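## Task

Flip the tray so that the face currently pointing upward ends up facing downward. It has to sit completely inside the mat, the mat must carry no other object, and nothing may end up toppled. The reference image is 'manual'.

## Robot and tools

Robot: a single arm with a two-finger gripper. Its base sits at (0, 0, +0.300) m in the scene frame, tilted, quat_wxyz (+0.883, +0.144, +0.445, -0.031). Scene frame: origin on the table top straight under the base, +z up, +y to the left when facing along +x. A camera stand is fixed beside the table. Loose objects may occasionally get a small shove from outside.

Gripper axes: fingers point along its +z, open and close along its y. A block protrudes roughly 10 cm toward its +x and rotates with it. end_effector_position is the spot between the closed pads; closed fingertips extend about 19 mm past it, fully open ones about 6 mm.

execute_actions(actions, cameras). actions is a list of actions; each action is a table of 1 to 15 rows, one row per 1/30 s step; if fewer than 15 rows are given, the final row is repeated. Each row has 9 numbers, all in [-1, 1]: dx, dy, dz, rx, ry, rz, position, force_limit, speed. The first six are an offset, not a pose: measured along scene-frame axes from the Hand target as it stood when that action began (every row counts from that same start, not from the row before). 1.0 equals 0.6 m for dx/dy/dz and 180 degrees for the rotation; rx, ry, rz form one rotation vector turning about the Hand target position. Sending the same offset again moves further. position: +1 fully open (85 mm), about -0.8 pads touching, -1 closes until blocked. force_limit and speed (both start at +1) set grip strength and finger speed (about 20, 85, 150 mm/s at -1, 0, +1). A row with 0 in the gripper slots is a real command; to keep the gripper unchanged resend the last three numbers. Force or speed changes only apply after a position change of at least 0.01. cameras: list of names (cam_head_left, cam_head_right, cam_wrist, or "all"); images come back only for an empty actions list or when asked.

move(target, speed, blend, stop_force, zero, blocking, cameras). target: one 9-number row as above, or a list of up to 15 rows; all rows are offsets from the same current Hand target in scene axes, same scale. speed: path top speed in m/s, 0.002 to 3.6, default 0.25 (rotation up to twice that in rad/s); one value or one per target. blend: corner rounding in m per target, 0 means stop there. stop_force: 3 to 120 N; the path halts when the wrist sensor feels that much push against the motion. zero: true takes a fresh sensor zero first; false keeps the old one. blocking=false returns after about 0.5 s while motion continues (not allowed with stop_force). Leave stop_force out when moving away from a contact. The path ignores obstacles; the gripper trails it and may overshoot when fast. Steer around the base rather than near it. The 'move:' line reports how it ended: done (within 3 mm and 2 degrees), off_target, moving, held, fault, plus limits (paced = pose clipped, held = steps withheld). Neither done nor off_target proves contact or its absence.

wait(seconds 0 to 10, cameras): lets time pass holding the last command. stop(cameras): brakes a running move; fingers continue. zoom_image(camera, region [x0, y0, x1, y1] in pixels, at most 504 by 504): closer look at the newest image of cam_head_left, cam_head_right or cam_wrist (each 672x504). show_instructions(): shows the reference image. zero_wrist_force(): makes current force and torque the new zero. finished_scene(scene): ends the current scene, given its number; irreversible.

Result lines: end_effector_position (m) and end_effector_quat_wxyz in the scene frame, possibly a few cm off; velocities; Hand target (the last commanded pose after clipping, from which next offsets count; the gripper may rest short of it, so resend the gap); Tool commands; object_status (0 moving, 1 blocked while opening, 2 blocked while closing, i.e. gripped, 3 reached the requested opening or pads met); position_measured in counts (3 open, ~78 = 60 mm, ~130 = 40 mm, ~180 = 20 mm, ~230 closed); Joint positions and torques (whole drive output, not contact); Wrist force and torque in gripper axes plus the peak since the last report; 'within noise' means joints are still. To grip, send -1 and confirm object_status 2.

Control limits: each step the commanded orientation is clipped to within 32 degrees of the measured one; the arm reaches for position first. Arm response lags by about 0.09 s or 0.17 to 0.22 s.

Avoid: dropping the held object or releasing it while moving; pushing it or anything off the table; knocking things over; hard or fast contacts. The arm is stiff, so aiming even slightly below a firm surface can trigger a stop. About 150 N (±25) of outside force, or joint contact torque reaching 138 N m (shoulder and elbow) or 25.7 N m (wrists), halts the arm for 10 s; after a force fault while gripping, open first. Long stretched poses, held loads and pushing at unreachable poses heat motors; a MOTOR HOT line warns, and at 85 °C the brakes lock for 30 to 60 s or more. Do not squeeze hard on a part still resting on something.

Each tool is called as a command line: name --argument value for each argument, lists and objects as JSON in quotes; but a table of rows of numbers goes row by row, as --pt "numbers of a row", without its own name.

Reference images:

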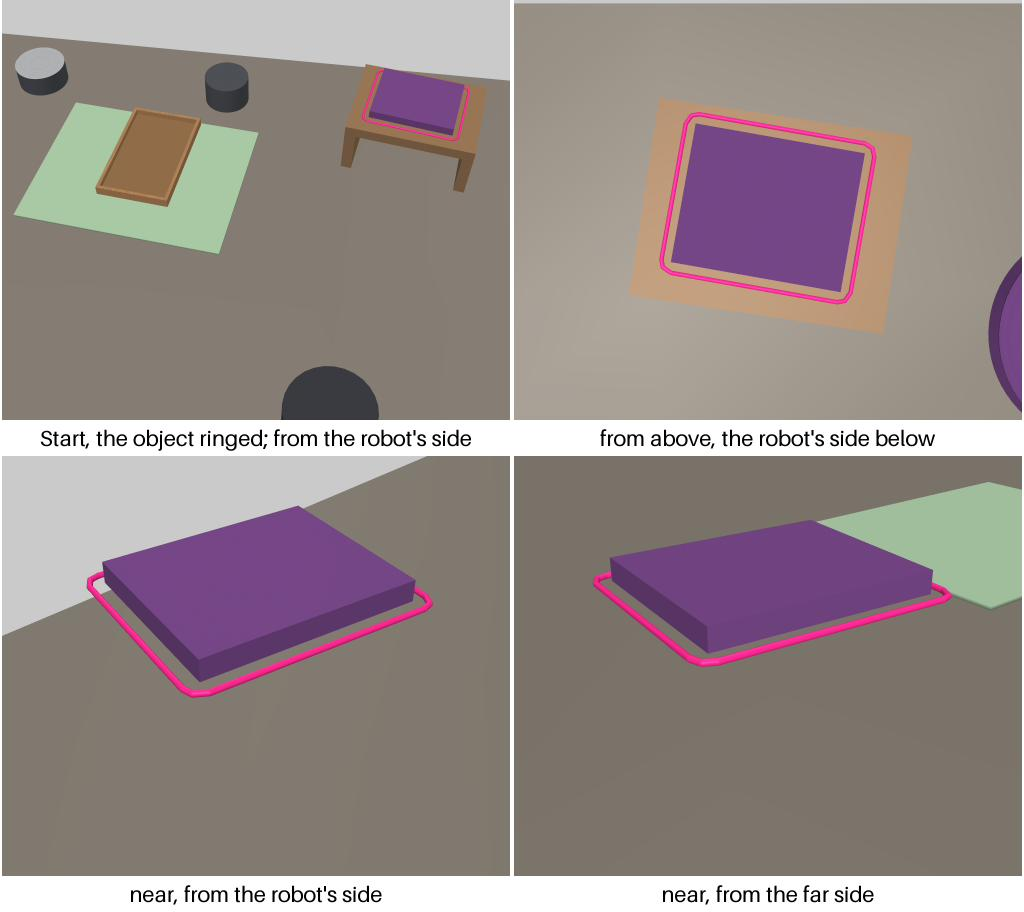

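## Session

execute_actions --actions '[]'

zoom_image --camera "cam_head_left" --region '[250, 50, 602, 314]'

Scene clock: 0.00 s.
end_effector_position=(+0.2823, -0.2907, +0.1568) position_measured=3 object_status=3 end_effector_quat_wxyz=(-0.010, +0.980, -0.191, -0.045)
Joint positions: [-1.897 -2.407 2.551 -1.649 -0.692 1.527]
Joint velocities: within noise
Joint torques (N m): no reading
Wrist force (N): no reading
Wrist torque (N m): no reading
Wrist force, peak (N): no reading
Hand target: +0.2823, -0.2907, +0.1568; -0.010, +0.980, -0.191, -0.045
Tool commands: gripper/position=+1.0 gripper/force_limit=+1.0 gripper/speed=+1.0

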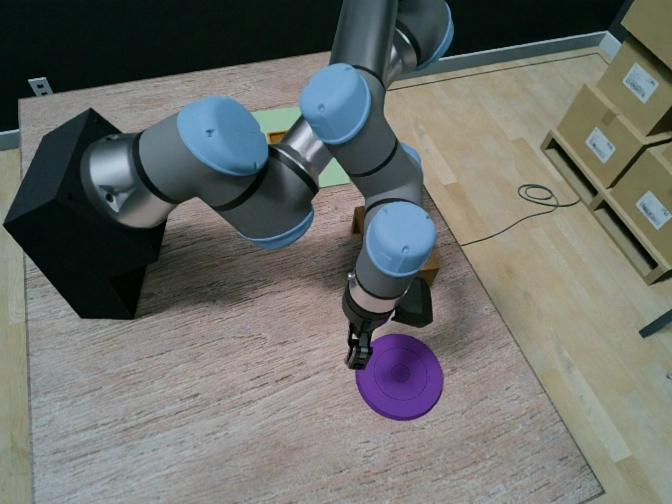

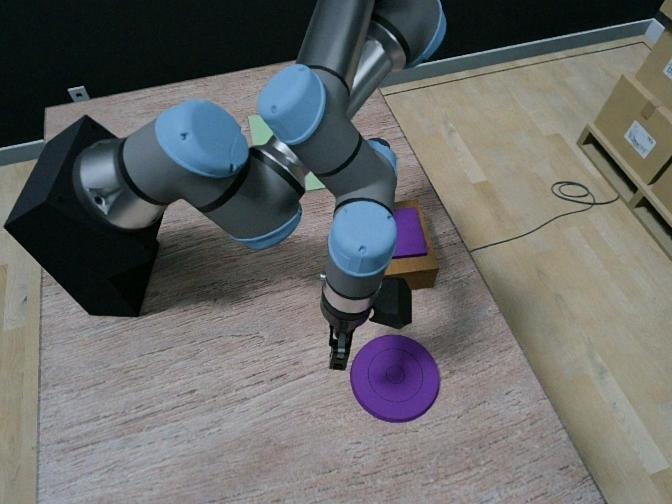

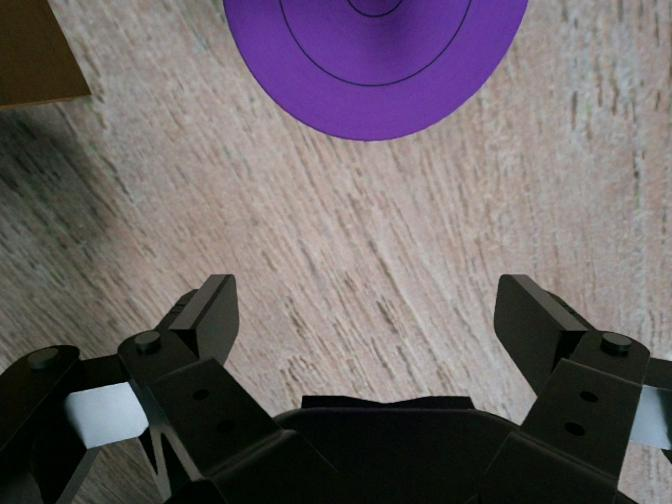

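Scaled by 1.432.

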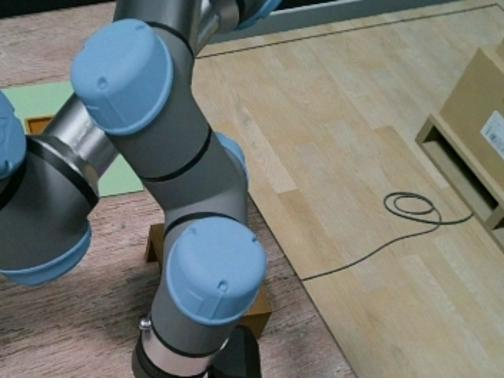

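move --target '[0.2,0.25,0.5,0,0,0,1,1,1]' --speed 0.5 --cameras '["all"]'

Scene clock: 5.30 s.
end_effector_position=(+0.4032, -0.1420, +0.4556) position_measured=3 object_status=3 end_effector_quat_wxyz=(-0.305, +0.916, -0.236, -0.110)
Joint positions: [-3.258 -2.475 1.777 -0.144 -2.054 0.205]
Joint torques (N m): [2.94 47.03 -15.86 -0.53 0.32 2.12]
Wrist force (N): [0.5 -0.4 -0.2]
Wrist torque (N m): [-0.26 0.00 -0.05]
Wrist force, peak (N): [-1.7 -1.5 -1.0]
Hand target: +0.4032, -0.1421, +0.4556; -0.305, +0.916, -0.236, -0.110 (not the last commanded pose)
Off the commanded pose: 0.002 m, 36 deg; orientation clipped.
led back after a hold: the arm was led back toward your command in small steps, so it may still be short of it.
move: held (a check stopped the path); limits=paced,held
pose unreachable: on one or more control steps of this call, first in action 0 (counted from 0), an arm could not follow its commanded pose, so it was not sent that pose on those steps. It may still have moved: this result reports where it is.
cause: moving toward the commanded pose would bring two parts of the arm too close to each other (its gripper and another part of the arm, with joints 4 (wrist 1) to 6 (wrist 3) between them, 18 mm apart when it was first held).

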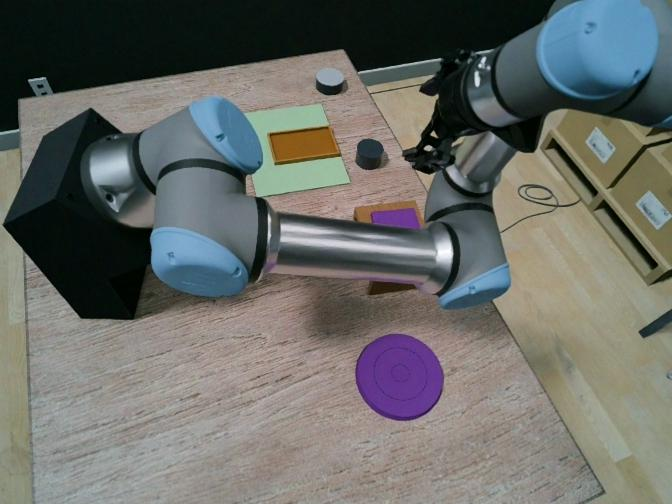

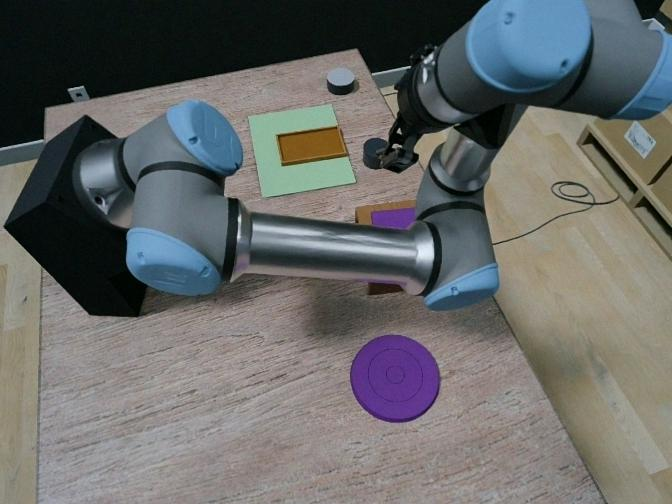

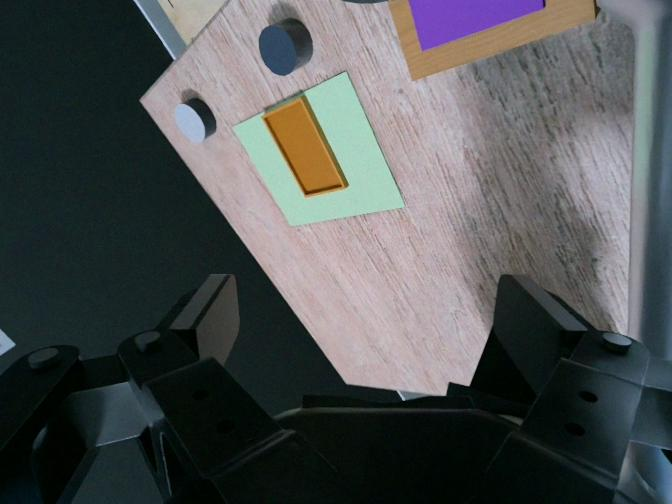

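move --pt "0.15 0.0 0.05 -0.07 0.1 -0.25 1 1 1" --pt "0.17 0.1 0.05 -0.142 0.212 -0.654 1 1 1" --speed 0.6 --blend '[0.05,0]' --cameras '["all"]'

Scene clock: 7.73 s.
end_effector_position=(+0.4370, -0.1432, +0.4661) position_measured=3 object_status=3 end_effector_quat_wxyz=(-0.293, +0.866, -0.390, -0.107)
Joint positions: [-3.482 -2.49 1.725 -0.063 -2.22 0.379]
Joint torques (N m): [-1.57 48.78 13.81 -1.83 0.54 2.01]
Wrist force (N): [0.3 -0.4 0.0]
Wrist torque (N m): [-0.23 0.06 0.02]
Wrist force, peak (N): [3.6 -1.9 0.1]
Hand target: +0.4370, -0.1432, +0.4661; -0.293, +0.866, -0.390, -0.107 (not the last commanded pose)
Off the commanded pose: 0.094 m, 108 deg.
move: held (a check stopped the path); path passed 0 of 2 targets; limits=held
pose unreachable: on one or more control steps of this call, first in action 0 (counted from 0), an arm could not follow its commanded pose, so it was not sent that pose on those steps. It may still have moved: this result reports where it is.
cause: moving toward the commanded pose would bring two parts of the arm too close to each other (its gripper and another part of the arm, with joints 4 (wrist 1) to 6 (wrist 3) between them, 7 mm apart when it was first held).

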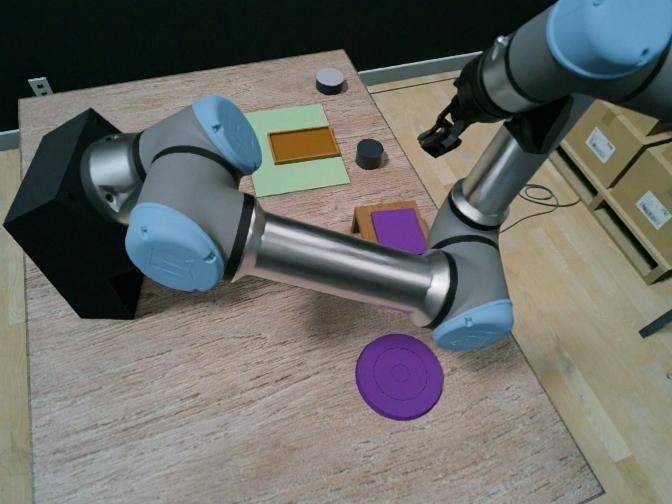

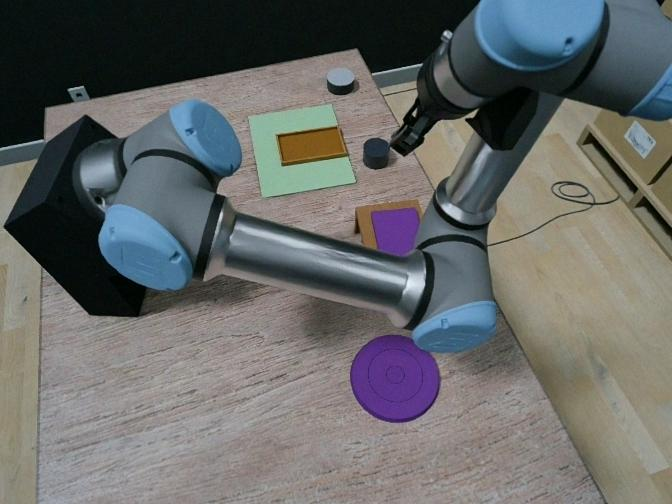

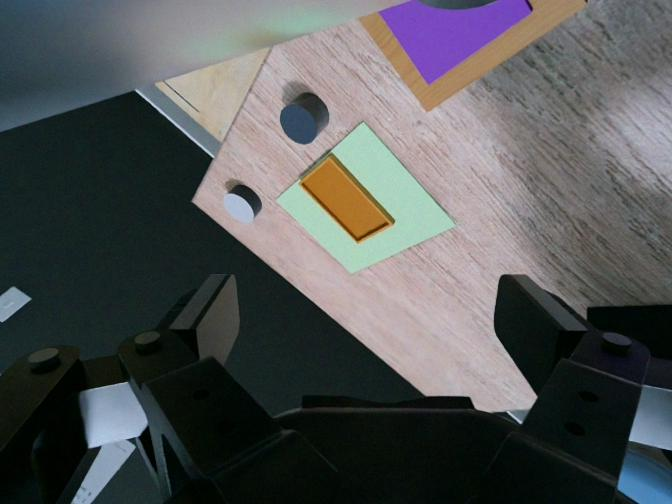

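move --pt "0 0 -0.05 0 0 -0.4 1 1 1" --pt "0.07 0.1 0 0 0 -0.65 1 1 1" --speed 0.6 --blend '[0.03,0]' --cameras '["cam_wrist","cam_head_left"]'

Scene clock: 10.23 s.
end_effector_position=(+0.4372, -0.1429, +0.4608) position_measured=3 object_status=3 end_effector_quat_wxyz=(-0.285, +0.828, -0.478, -0.075)
Joint positions: [-3.536 -2.483 1.781 -0.006 -2.256 0.591]
Joint torques (N m): [-25.23 34.74 -15.56 -5.73 -2.3 -1.88]
Wrist force (N): [0.3 -0.1 0.0]
Wrist torque (N m): [-0.17 0.04 0.04]
Wrist force, peak (N): [-1.6 0.9 0.3]
Hand target: +0.4372, -0.1428, +0.4608; -0.285, +0.828, -0.478, -0.075 (not the last commanded pose)
Off the commanded pose: 0.073 m, 106 deg.
move: held (a check stopped the path); path passed 0 of 2 targets; limits=held
pose unreachable: on one or more control steps of this call, first in action 0 (counted from 0), an arm could not follow its commanded pose, so it was not sent that pose on those steps. It may still have moved: this result reports where it is.
cause: moving toward the commanded pose would bring two parts of the arm too close to each other (its gripper and another part of the arm, with joints 4 (wrist 1) to 6 (wrist 3) between them, 16 mm apart when it was first held).
Images, in order (width x height): cam_head_left 672x504, cam_wrist 672x504.

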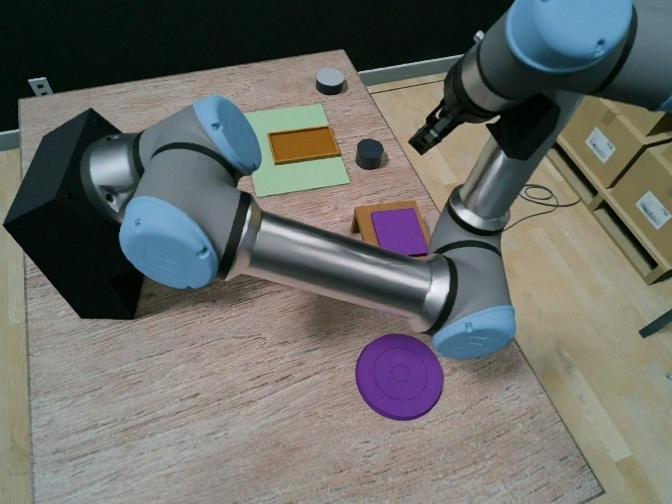

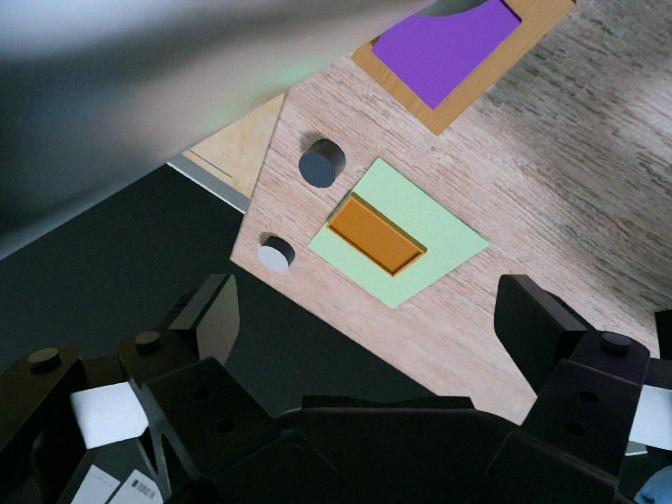

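move --pt "-0.05 -0.1 -0.05 -0.12 0.006 0.15 1 1 1" --pt "-0.11 -0.28 -0.25 -0.173 0.009 0.212 1 1 1" --speed 0.5 --blend '[0.04,0]'

move --pt "0.1 0.1 0 0 0 0.5 1 1 1" --pt "0.2 0.3 0.05 0 0 0.9 1 1 1" --speed 0.6 --blend '[0.04,0]' --cameras '["all"]'

Scene clock: 13.40 s.
end_effector_position=(+0.3733, -0.2995, +0.3235) position_measured=3 object_status=3 end_effector_quat_wxyz=(-0.004, +0.979, -0.198, -0.052)
Joint positions: [-3.728 -2.756 1.86 0.173 -1.797 -0.151]
Joint torques (N m): [-5.88 45.64 -11.44 -5.67 1.62 2.06]
Wrist force (N): [0.1 0.1 0.2]
Wrist torque (N m): [0.01 -0.02 -0.10]
Wrist force, peak (N): [1.5 1.9 3.8]
Hand target: +0.3733, -0.2994, +0.3236; -0.004, +0.979, -0.198, -0.052 (not the last commanded pose)
Off the commanded pose: 0.017 m, 1 deg.
shoulder posture changed: the wrist came as close to joint 1's axis as it can, and the arm is now in the other of its two shoulder postures.
move: held (a check stopped the path); limits=held
pose unreachable: on one or more control steps of this call, first in action 0 (counted from 0), an arm could not follow its commanded pose, so it was not sent that pose on those steps. It may still have moved: this result reports where it is.
cause: moving toward the commanded pose would bring two parts of the arm too close to each other (its gripper and another part of the arm, with joints 4 (wrist 1) to 6 (wrist 3) between them, 12 mm apart when it was first held).

Scene clock: 17.03 s.
end_effector_position=(+0.4938, -0.1205, +0.3524) position_measured=3 object_status=3 end_effector_quat_wxyz=(-0.174, +0.322, +0.897, +0.249)
Joint positions: [-2.376 -2.506 1.683 -0.02 -1.387 -2.076]
Joint torques (N m): [20.69 34.09 -18.51 -4.72 0.1 2.11]
Wrist force (N): [0.3 0.9 0.2]
Wrist torque (N m): [0.26 -0.32 -0.11]
Wrist force, peak (N): [0.4 1.4 0.4]
Hand target: +0.4933, -0.1194, +0.3536; +0.005, +0.347, +0.937, +0.041
Off the commanded pose: 0.002 m, 40 deg; orientation clipped.
move: off_target; limits=paced

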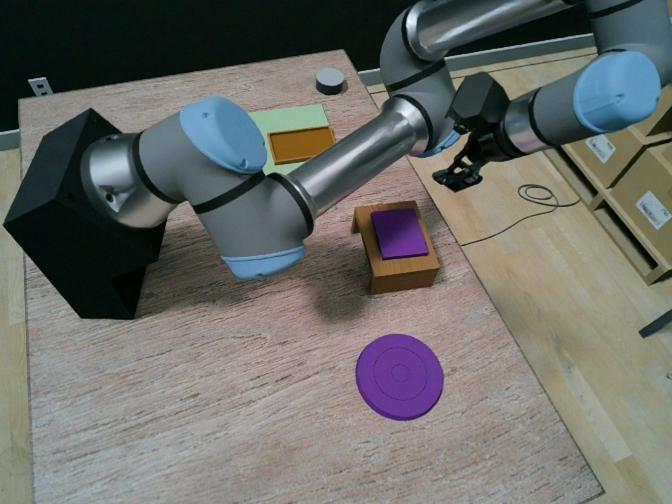

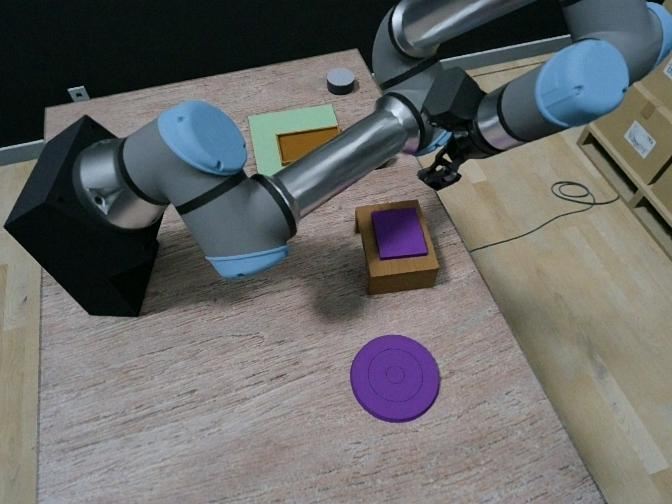

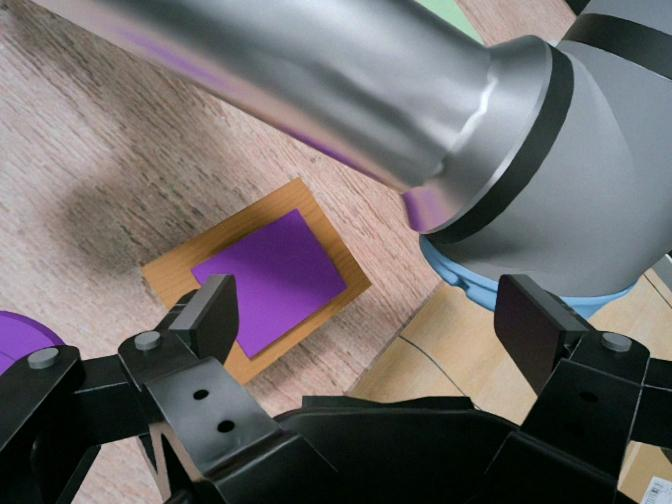

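move --pt "-0.03 -0.2 -0.1 0 0 0 1 1 1" --pt "-0.03 -0.27 -0.22 0 0 0 1 1 1" --speed 0.4 --blend '[0.04,0]' --cameras '["cam_head_left","cam_wrist"]'

Scene clock: 29.23 s.
end_effector_position=(+0.4716, -0.2710, +0.2428) position_measured=3 object_status=3 end_effector_quat_wxyz=(+0.043, +0.351, +0.934, -0.047)
Joint positions: [-2.73 -2.727 1.931 0.121 -0.894 -2.364]
Joint torques (N m): [2.39 32.08 -2.14 -2.09 0.31 0.02]
Wrist force (N): [0.3 0.3 0.0]
Wrist torque (N m): [0.02 -0.05 -0.08]
Wrist force, peak (N): [1.2 2.5 4.4]
Hand target: +0.4716, -0.2710, +0.2428; +0.043, +0.351, +0.934, -0.047 (not the last commanded pose)
Tool commands: gripper/position=+1.0 gripper/force_limit=+1.0 gripper/speed=+1.0
Off the commanded pose: 0.024 m, 11 deg.
FORCE FAULT: contact force on the arm reached its limit, and the arm stopped for 10 seconds. The contact can be on any part of the arm, not only on its tool. That time counts as 20 of the actions that you can send in this scene. The arm's remaining commands of this call were not run. During the stop the arm's controller moved it back a little. The arm's target is now where it stood when the stop ended, not its last command. The arm accepts commands again.
move: fault
Images, in order (width x height): cam_head_left 672x504, cam_wrist 672x504.

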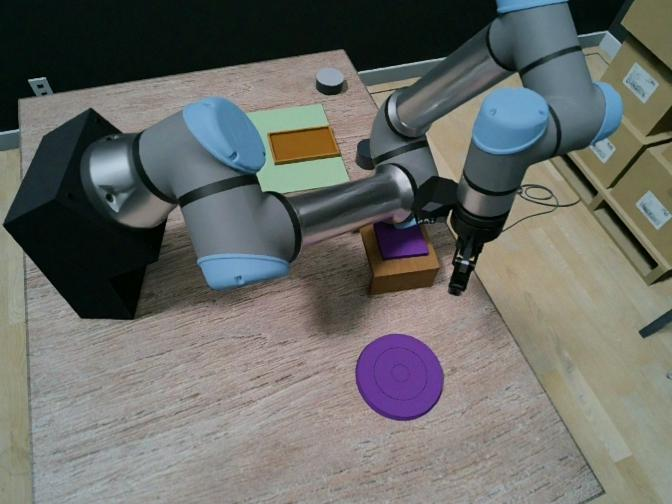

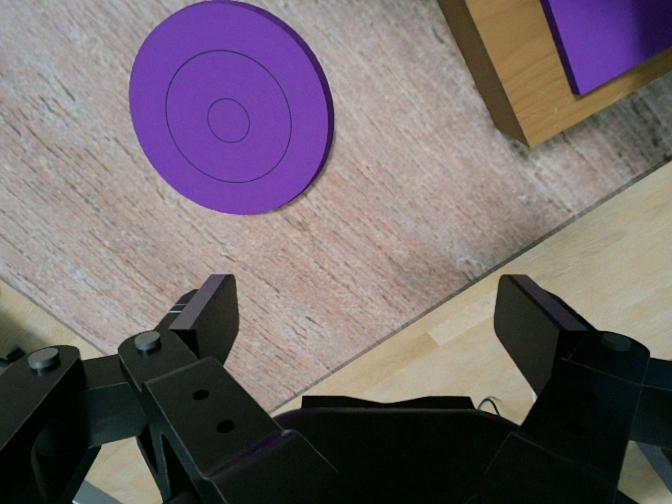

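move --pt "0.02 0.1 0.12 0 0 0 1 1 1" --pt "0.035 0.25 0.2 0 0 0 1 1 1" --speed 0.3 --blend '[0.03,0]' --cameras '["cam_head_left","cam_head_right"]'

Scene clock: 37.50 s.
end_effector_position=(+0.4934, -0.1195, +0.3625) position_measured=3 object_status=3 end_effector_quat_wxyz=(+0.028, +0.351, +0.924, -0.148) end_effector_velocity=(-0.001, +0.000, +0.000) end_effector_angular_velocity=(-0.015, -0.038, +0.002)
Joint positions: [-0.493 -2.8 2.3 -2.121 -1.685 0.258]
Joint velocities: [0.184 0.042 0.039 -0.111 -0.156 0.098]
Joint torques (N m): [28.93 -2.63 -10.08 -6.31 -2.2 2.19]
Wrist force (N): [0.6 0.0 -0.2]
Wrist torque (N m): [-0.11 -0.08 -0.12]
Wrist force, peak (N): [0.6 1.7 -0.1]
Hand target: +0.4926, -0.1210, +0.3628; +0.043, +0.351, +0.934, -0.047
Off the commanded pose: 0.002 m, 12 deg.
move: moving (no rest 5 s after the path's end); limits=paced
Images, in order (width x height): cam_head_left 672x504, cam_head_right 672x504.

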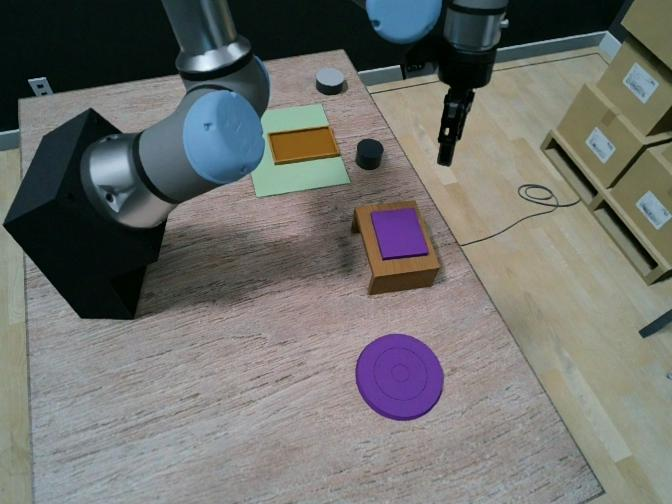

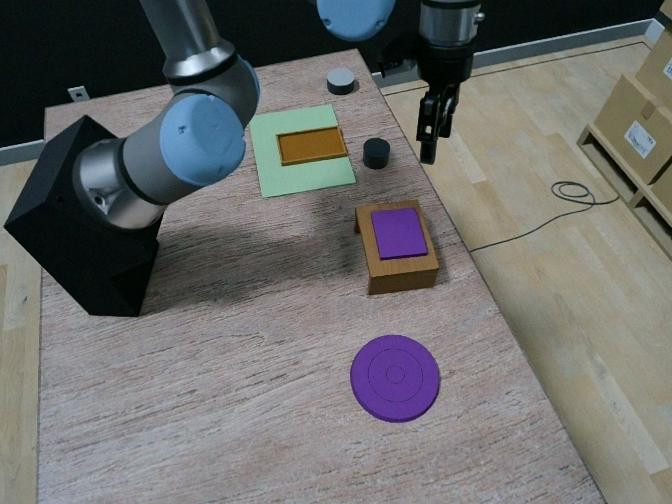

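move --target '[0.03,0.05,0.06,0.0306,0.028,0.2287,1,1,1]' --speed 0.4 --cameras '["all"]'

Scene clock: 40.23 s.
end_effector_position=(+0.5111, -0.0894, +0.3989) position_measured=3 object_status=3 end_effector_quat_wxyz=(-0.026, +0.000, +0.997, -0.079)
Joint positions: [-0.233 -2.73 2.182 -1.997 -1.776 -0.323]
Joint torques (N m): [0.15 -20.11 -39 0.02 1.03 -1.96]
Wrist force (N): [0.3 0.3 -0.3]
Wrist torque (N m): [-0.02 -0.14 0.00]
Wrist force, peak (N): [0.7 -0.2 0.7]
Hand target: +0.5106, -0.0910, +0.3988; +0.000, -0.001, +1.000, +0.000
Off the commanded pose: 0.002 m, 10 deg.
move: off_target

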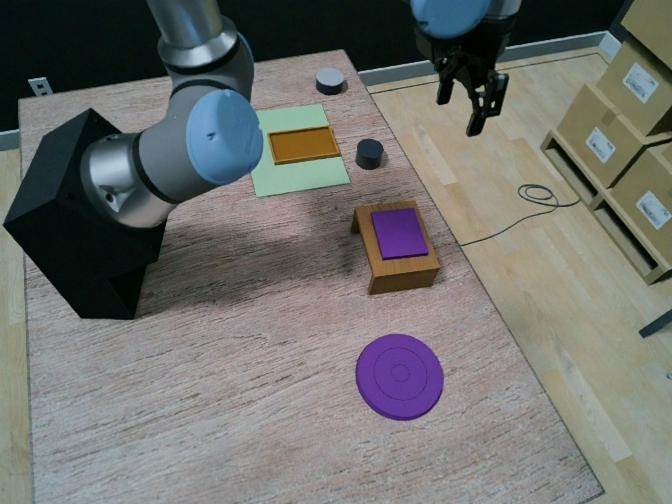

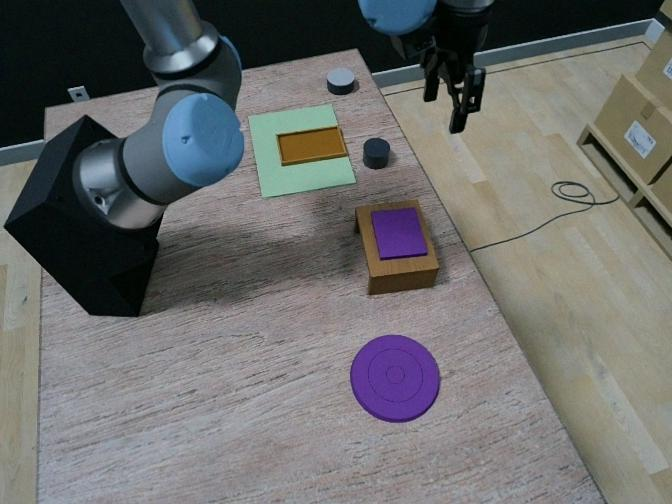

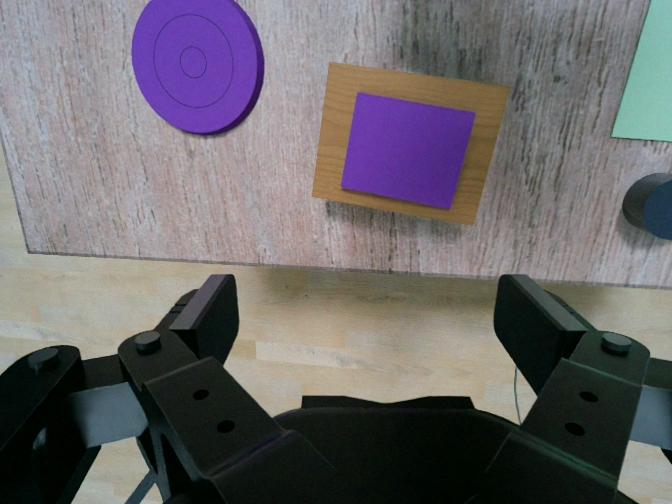

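move --target '[-0.04,0,0,0,0,0,1,1,1]' --speed 0.3 --cameras '["cam_wrist"]'

Scene clock: 42.13 s.
end_effector_position=(+0.4871, -0.0894, +0.3990) position_measured=3 object_status=3 end_effector_quat_wxyz=(-0.028, -0.001, +0.995, -0.093)
Joint positions: [-0.163 -2.769 2.235 -2.005 -1.862 -0.285]
Joint torques (N m): [22.9 -4.09 -11.13 -5.56 -1.54 2.17]
Wrist force (N): [0.5 0.2 -0.1]
Wrist torque (N m): [-0.06 -0.16 -0.09]
Wrist force, peak (N): [0.9 0.1 -0.1]
Hand target: +0.4866, -0.0910, +0.3988; +0.000, -0.001, +1.000, +0.000
Off the commanded pose: 0.002 m, 11 deg.
move: off_target
Images, in order (width x height): cam_wrist 672x504.

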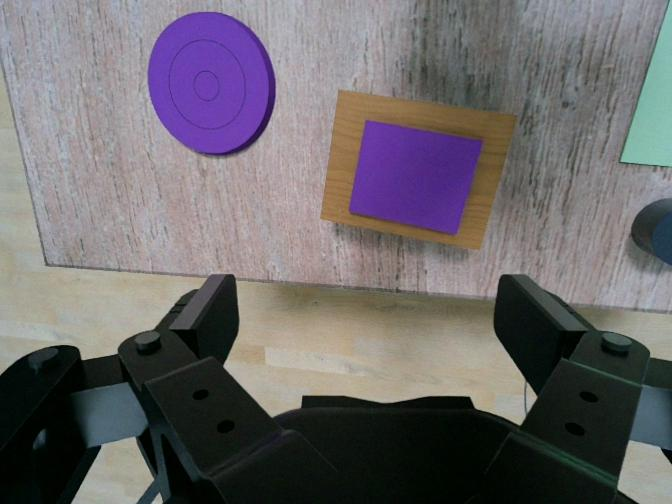

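move --target '[-0.02,0.035,-0.22,0,0,0,1,1,1]' --speed 0.3 --cameras '["cam_wrist"]'

zoom_image --camera "cam_wrist" --region '[200, 20, 620, 335]'

Scene clock: 46.07 s.
end_effector_position=(+0.4755, -0.0690, +0.2663) position_measured=3 object_status=3 end_effector_quat_wxyz=(-0.010, +0.000, +1.000, -0.016)
Joint positions: [-0.814 -2.851 2.449 -2.075 -1.172 -0.669]
Joint torques (N m): [8.72 -10.61 -36.58 0.26 1.35 -1.72]
Wrist force (N): [0.4 0.1 0.1]
Wrist torque (N m): [0.00 -0.12 -0.01]
Wrist force, peak (N): [0.1 -0.3 -1.8]
Hand target: +0.4746, -0.0700, +0.2668; +0.000, -0.001, +1.000, +0.000
Off the commanded pose: 0.001 m, 2 deg.
move: done
Images, in order (width x height): cam_wrist 672x504.

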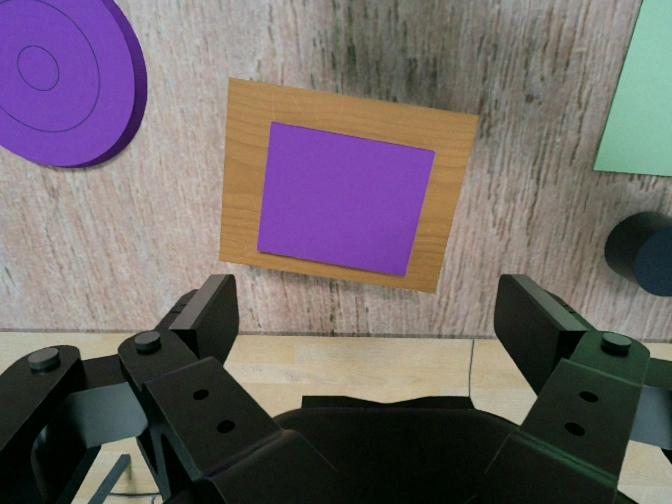

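Scaled by 1.200.

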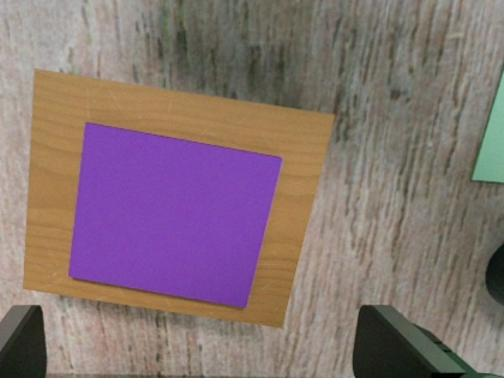

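move --pt "0 0.2 0.1 0 0 0.08 1 1 1" --pt "-0.09 0.45 0.18 0 0 0.1556 1 1 1" --speed 0.4 --blend '[0.04,0]' --cameras '["all"]'

Scene clock: 49.87 s.
end_effector_position=(+0.4206, +0.2000, +0.3748) position_measured=3 object_status=3 end_effector_quat_wxyz=(+0.000, -0.242, +0.970, +0.000)
Joint positions: [-1.185 -3.54 1.972 -0.74 -0.862 -1.46]
Joint torques (N m): [22.68 25.13 -30.01 0.6 -1.11 -1.63]
Wrist force (N): [0.1 0.2 0.0]
Wrist torque (N m): [0.03 -0.07 0.00]
Wrist force, peak (N): [0.0 1.5 0.8]
Hand target: +0.4206, +0.2000, +0.3748; +0.000, -0.243, +0.970, +0.000
Off the commanded pose: 0.000 m, 0 deg.
move: done; limits=paced

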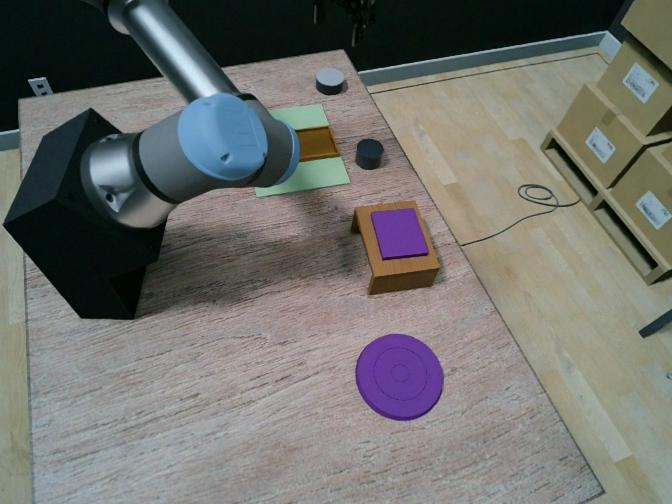

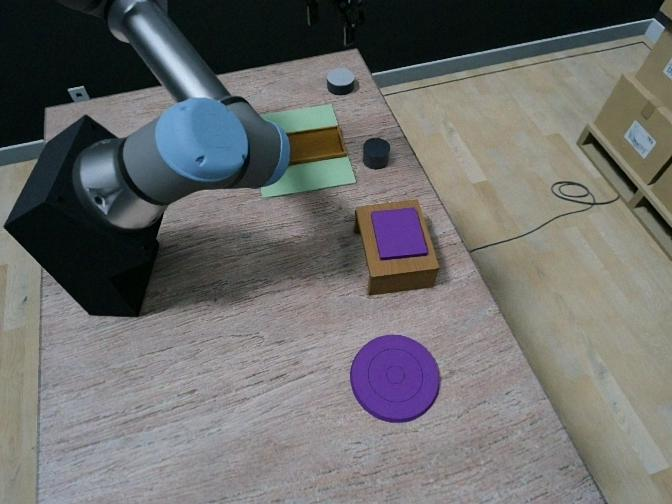

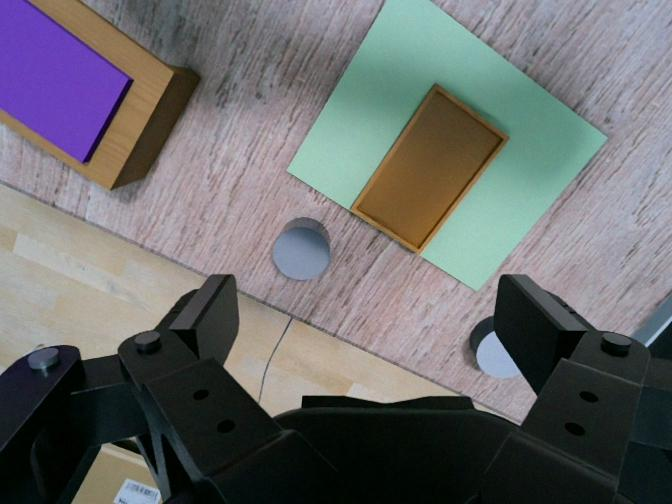

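move --pt "-0.051 0.1633 -0.3 0 0 -0.183 -1 -0.6 0" --pt "-0.051 0.1633 -0.545 0 0 -0.183 -1 -0.6 0" --speed '[0.3,0.12]' --blend '[0.02,0]' --cameras '["cam_wrist","cam_head_left"]'

Scene clock: 55.67 s.
end_effector_position=(+0.3900, +0.2980, +0.0479) position_measured=232 object_status=3 end_effector_quat_wxyz=(+0.000, +0.043, +0.999, +0.000)
Joint positions: [-1.877 -3.853 1.763 0.56 -0.598 -1.883]
Joint torques (N m): [24.07 30 -10.1 1.07 -1.24 -1.73]
Wrist force (N): [0.5 0.4 -0.3]
Wrist torque (N m): [0.07 -0.12 0.01]
Wrist force, peak (N): [0.4 -0.4 -1.3]
Hand target: +0.3900, +0.2980, +0.0478; +0.000, +0.042, +0.999, +0.000
Off the commanded pose: 0.000 m, 0 deg.
move: done
Images, in order (width x height): cam_head_left 672x504, cam_wrist 672x504.

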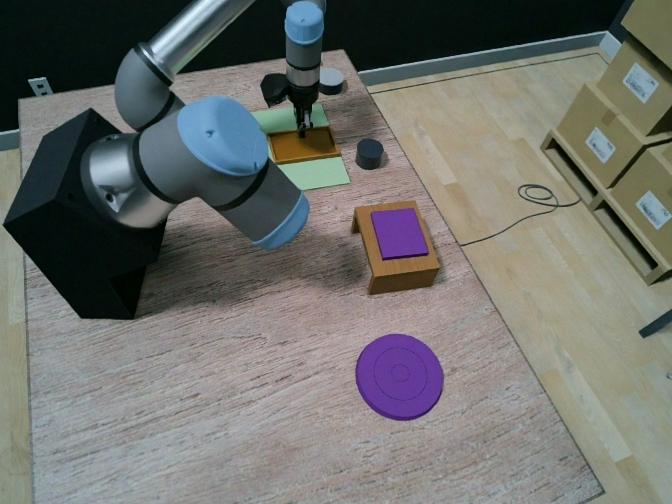

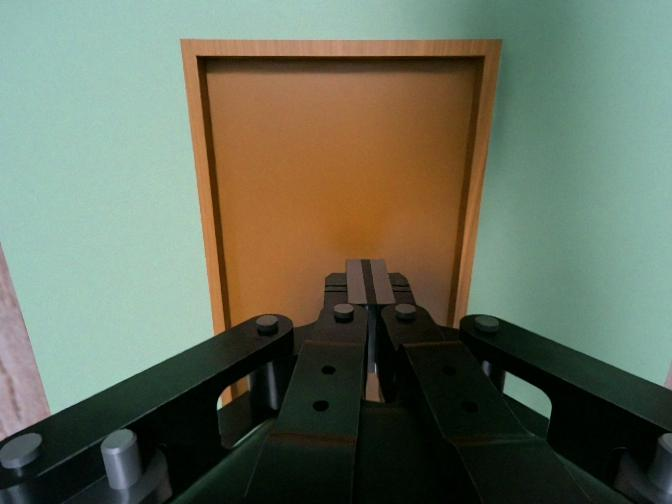

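move --target '[0.02,0,-0.05,0,0,0,-1,-0.6,0]' --speed 0.012 --stop_force 3

move --pt "0 0 0.007 0 0 0 -1 -0.6 0" --pt "-0.02 0.43 0.007 0 0 0 -1 -0.6 0" --speed '[0.05,0.09]' --blend '[0.003,0]' --cameras '["cam_wrist","cam_head_left"]'

Scene clock: 59.77 s.
end_effector_position=(+0.3983, +0.2980, +0.0271) position_measured=232 object_status=3 end_effector_quat_wxyz=(+0.000, +0.043, +0.999, +0.000)
Joint positions: [-1.928 -3.836 1.729 0.65 -0.601 -1.973]
Joint torques (N m): [47.66 16.32 19.3 -4.3 -0.28 2.08]
Wrist force (N): [-0.1 0.3 -0.8]
Wrist torque (N m): [0.04 -0.10 -0.08]
Wrist force, peak (N): [11.3 -5.5 -36.3]
Hand target: +0.3982, +0.2980, +0.0271; +0.000, +0.043, +0.999, +0.000 (not the last commanded pose)
Off the commanded pose: 0.010 m, 0 deg.
move: contact

Scene clock: 63.53 s.
end_effector_position=(+0.3862, +0.5560, +0.0313) position_measured=232 object_status=3 end_effector_quat_wxyz=(+0.000, +0.043, +0.999, +0.000)
Joint positions: [-1.809 -3.576 0.819 1.127 -0.598 -1.762]
Joint torques (N m): [39.69 39.34 -3.84 1.06 -1.16 2.08]
Wrist force (N): [0.3 0.0 0.1]
Wrist torque (N m): [0.03 -0.10 -0.09]
Wrist force, peak (N): [-0.2 0.2 -0.7]
Hand target: +0.3862, +0.5560, +0.0313; +0.000, +0.043, +0.999, +0.000
Off the commanded pose: 0.000 m, 0 deg.
move: done; blend cut to 0.0021 m at target 1
Images, in order (width x height): cam_head_left 672x504, cam_wrist 672x504.

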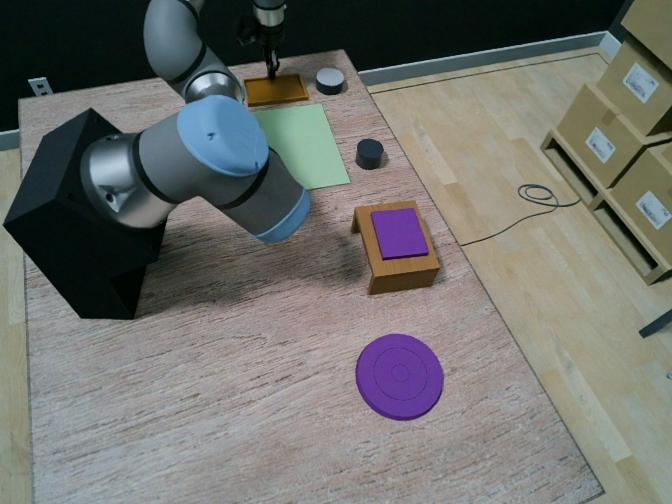

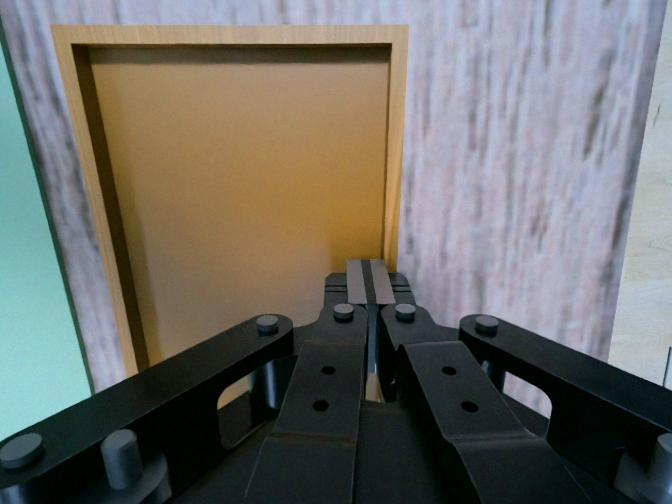

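move --pt "0 -0.02 0.3 0 0 0 -1 -0.6 0" --pt "0.12 -0.6 0.5 0 0 -0.0256 -1 -0.6 0" --pt "0.1847 -0.9 0.31 0 0 -0.0256 -1 -0.6 0" --speed '[0.3,0.5,0.4]' --blend '[0.05,0.05,0]' --cameras '["cam_wrist","cam_head_left"]'

Scene clock: 69.67 s.
end_effector_position=(+0.4970, +0.0160, +0.2174) position_measured=232 object_status=3 end_effector_quat_wxyz=(+0.000, +0.083, +0.997, +0.000)
Joint positions: [-1.749 -3.283 2.104 -0.539 -0.604 -1.576]
Joint torques (N m): [18.04 22.71 -23.74 1.1 -1.27 -1.66]
Wrist force (N): [0.3 0.2 0.1]
Wrist torque (N m): [0.02 -0.09 0.00]
Wrist force, peak (N): [0.8 1.6 -1.3]
Hand target: +0.4971, +0.0160, +0.2173; +0.000, +0.083, +0.997, +0.000
Off the commanded pose: 0.000 m, 0 deg.
move: done
Images, in order (width x height): cam_head_left 672x504, cam_wrist 672x504.

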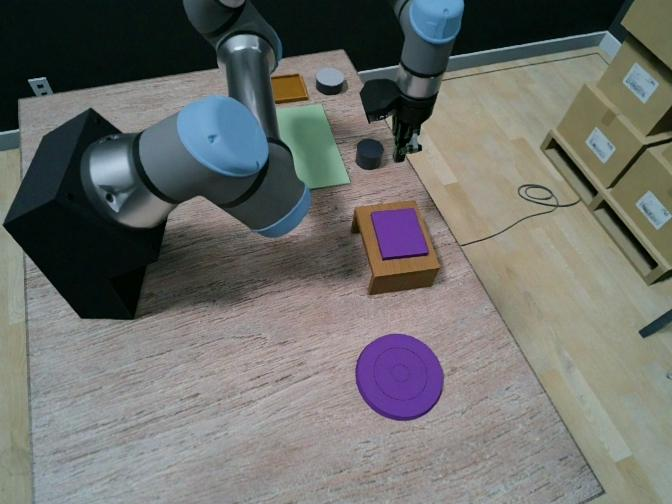

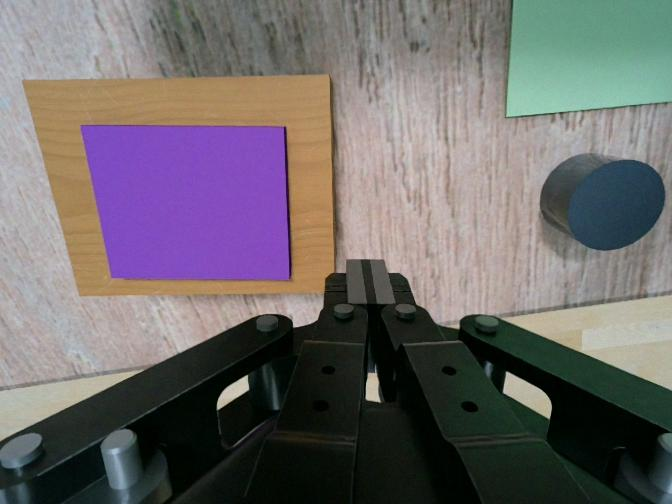

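move --target '[-0.0065,-0.0395,-0.125,0,0,0,-1,-0.6,0]' --speed 0.2 --cameras '["cam_wrist"]'

move --target '[0,0,-0.09,0,0,0,-1,-0.6,0]' --speed 0.01 --stop_force 3 --cameras '["cam_wrist"]'

Scene clock: 72.23 s.
end_effector_position=(+0.4932, -0.0077, +0.1424) position_measured=232 object_status=3 end_effector_quat_wxyz=(+0.000, +0.083, +0.997, +0.000)
Joint positions: [-2.105 -3.278 2.035 0.028 -0.643 -2.188]
Joint torques (N m): [14.6 29.02 -16.38 0.97 -0.99 -1.75]
Wrist force (N): [0.2 0.1 0.1]
Wrist torque (N m): [0.02 -0.08 0.01]
Wrist force, peak (N): [0.0 0.6 -1.1]
Hand target: +0.4932, -0.0077, +0.1423; +0.000, +0.083, +0.997, +0.000
Off the commanded pose: 0.000 m, 0 deg.
move: done
Images, in order (width x height): cam_wrist 672x504.

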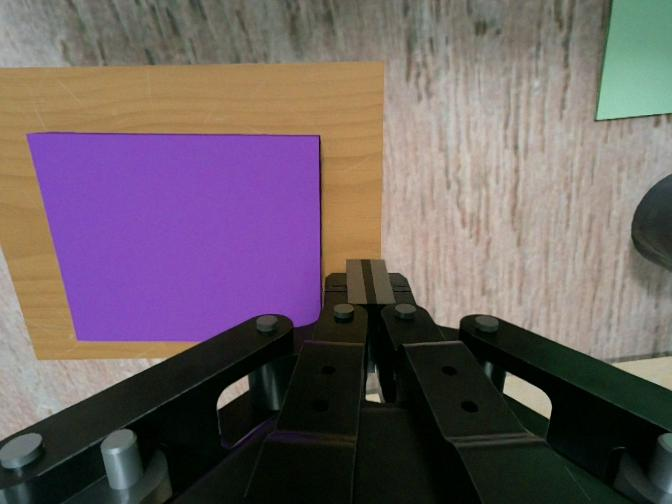

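Scene clock: 77.90 s.
end_effector_position=(+0.4931, -0.0077, +0.0978) position_measured=232 object_status=3 end_effector_quat_wxyz=(+0.000, +0.083, +0.997, +0.000)
Joint positions: [-2.265 -3.32 2.001 0.284 -0.712 -2.418]
Joint torques (N m): [35.18 30.09 15.14 -4.27 0.85 2.11]
Wrist force (N): [0.6 -0.9 -3.0]
Wrist torque (N m): [0.06 -0.11 -0.08]
Wrist force, peak (N): [-1.4 5.0 -86.9]
Hand target: +0.4931, -0.0077, +0.0978; +0.000, +0.083, +0.997, +0.000 (not the last commanded pose)
Off the commanded pose: 0.009 m, 0 deg.
move: contact
Images, in order (width x height): cam_wrist 672x504.

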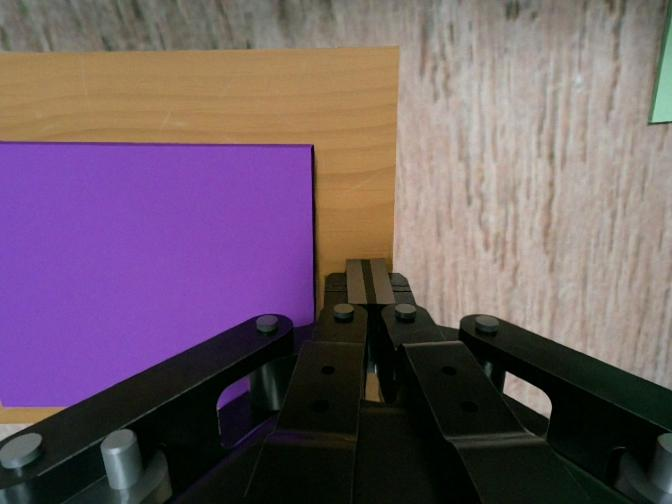

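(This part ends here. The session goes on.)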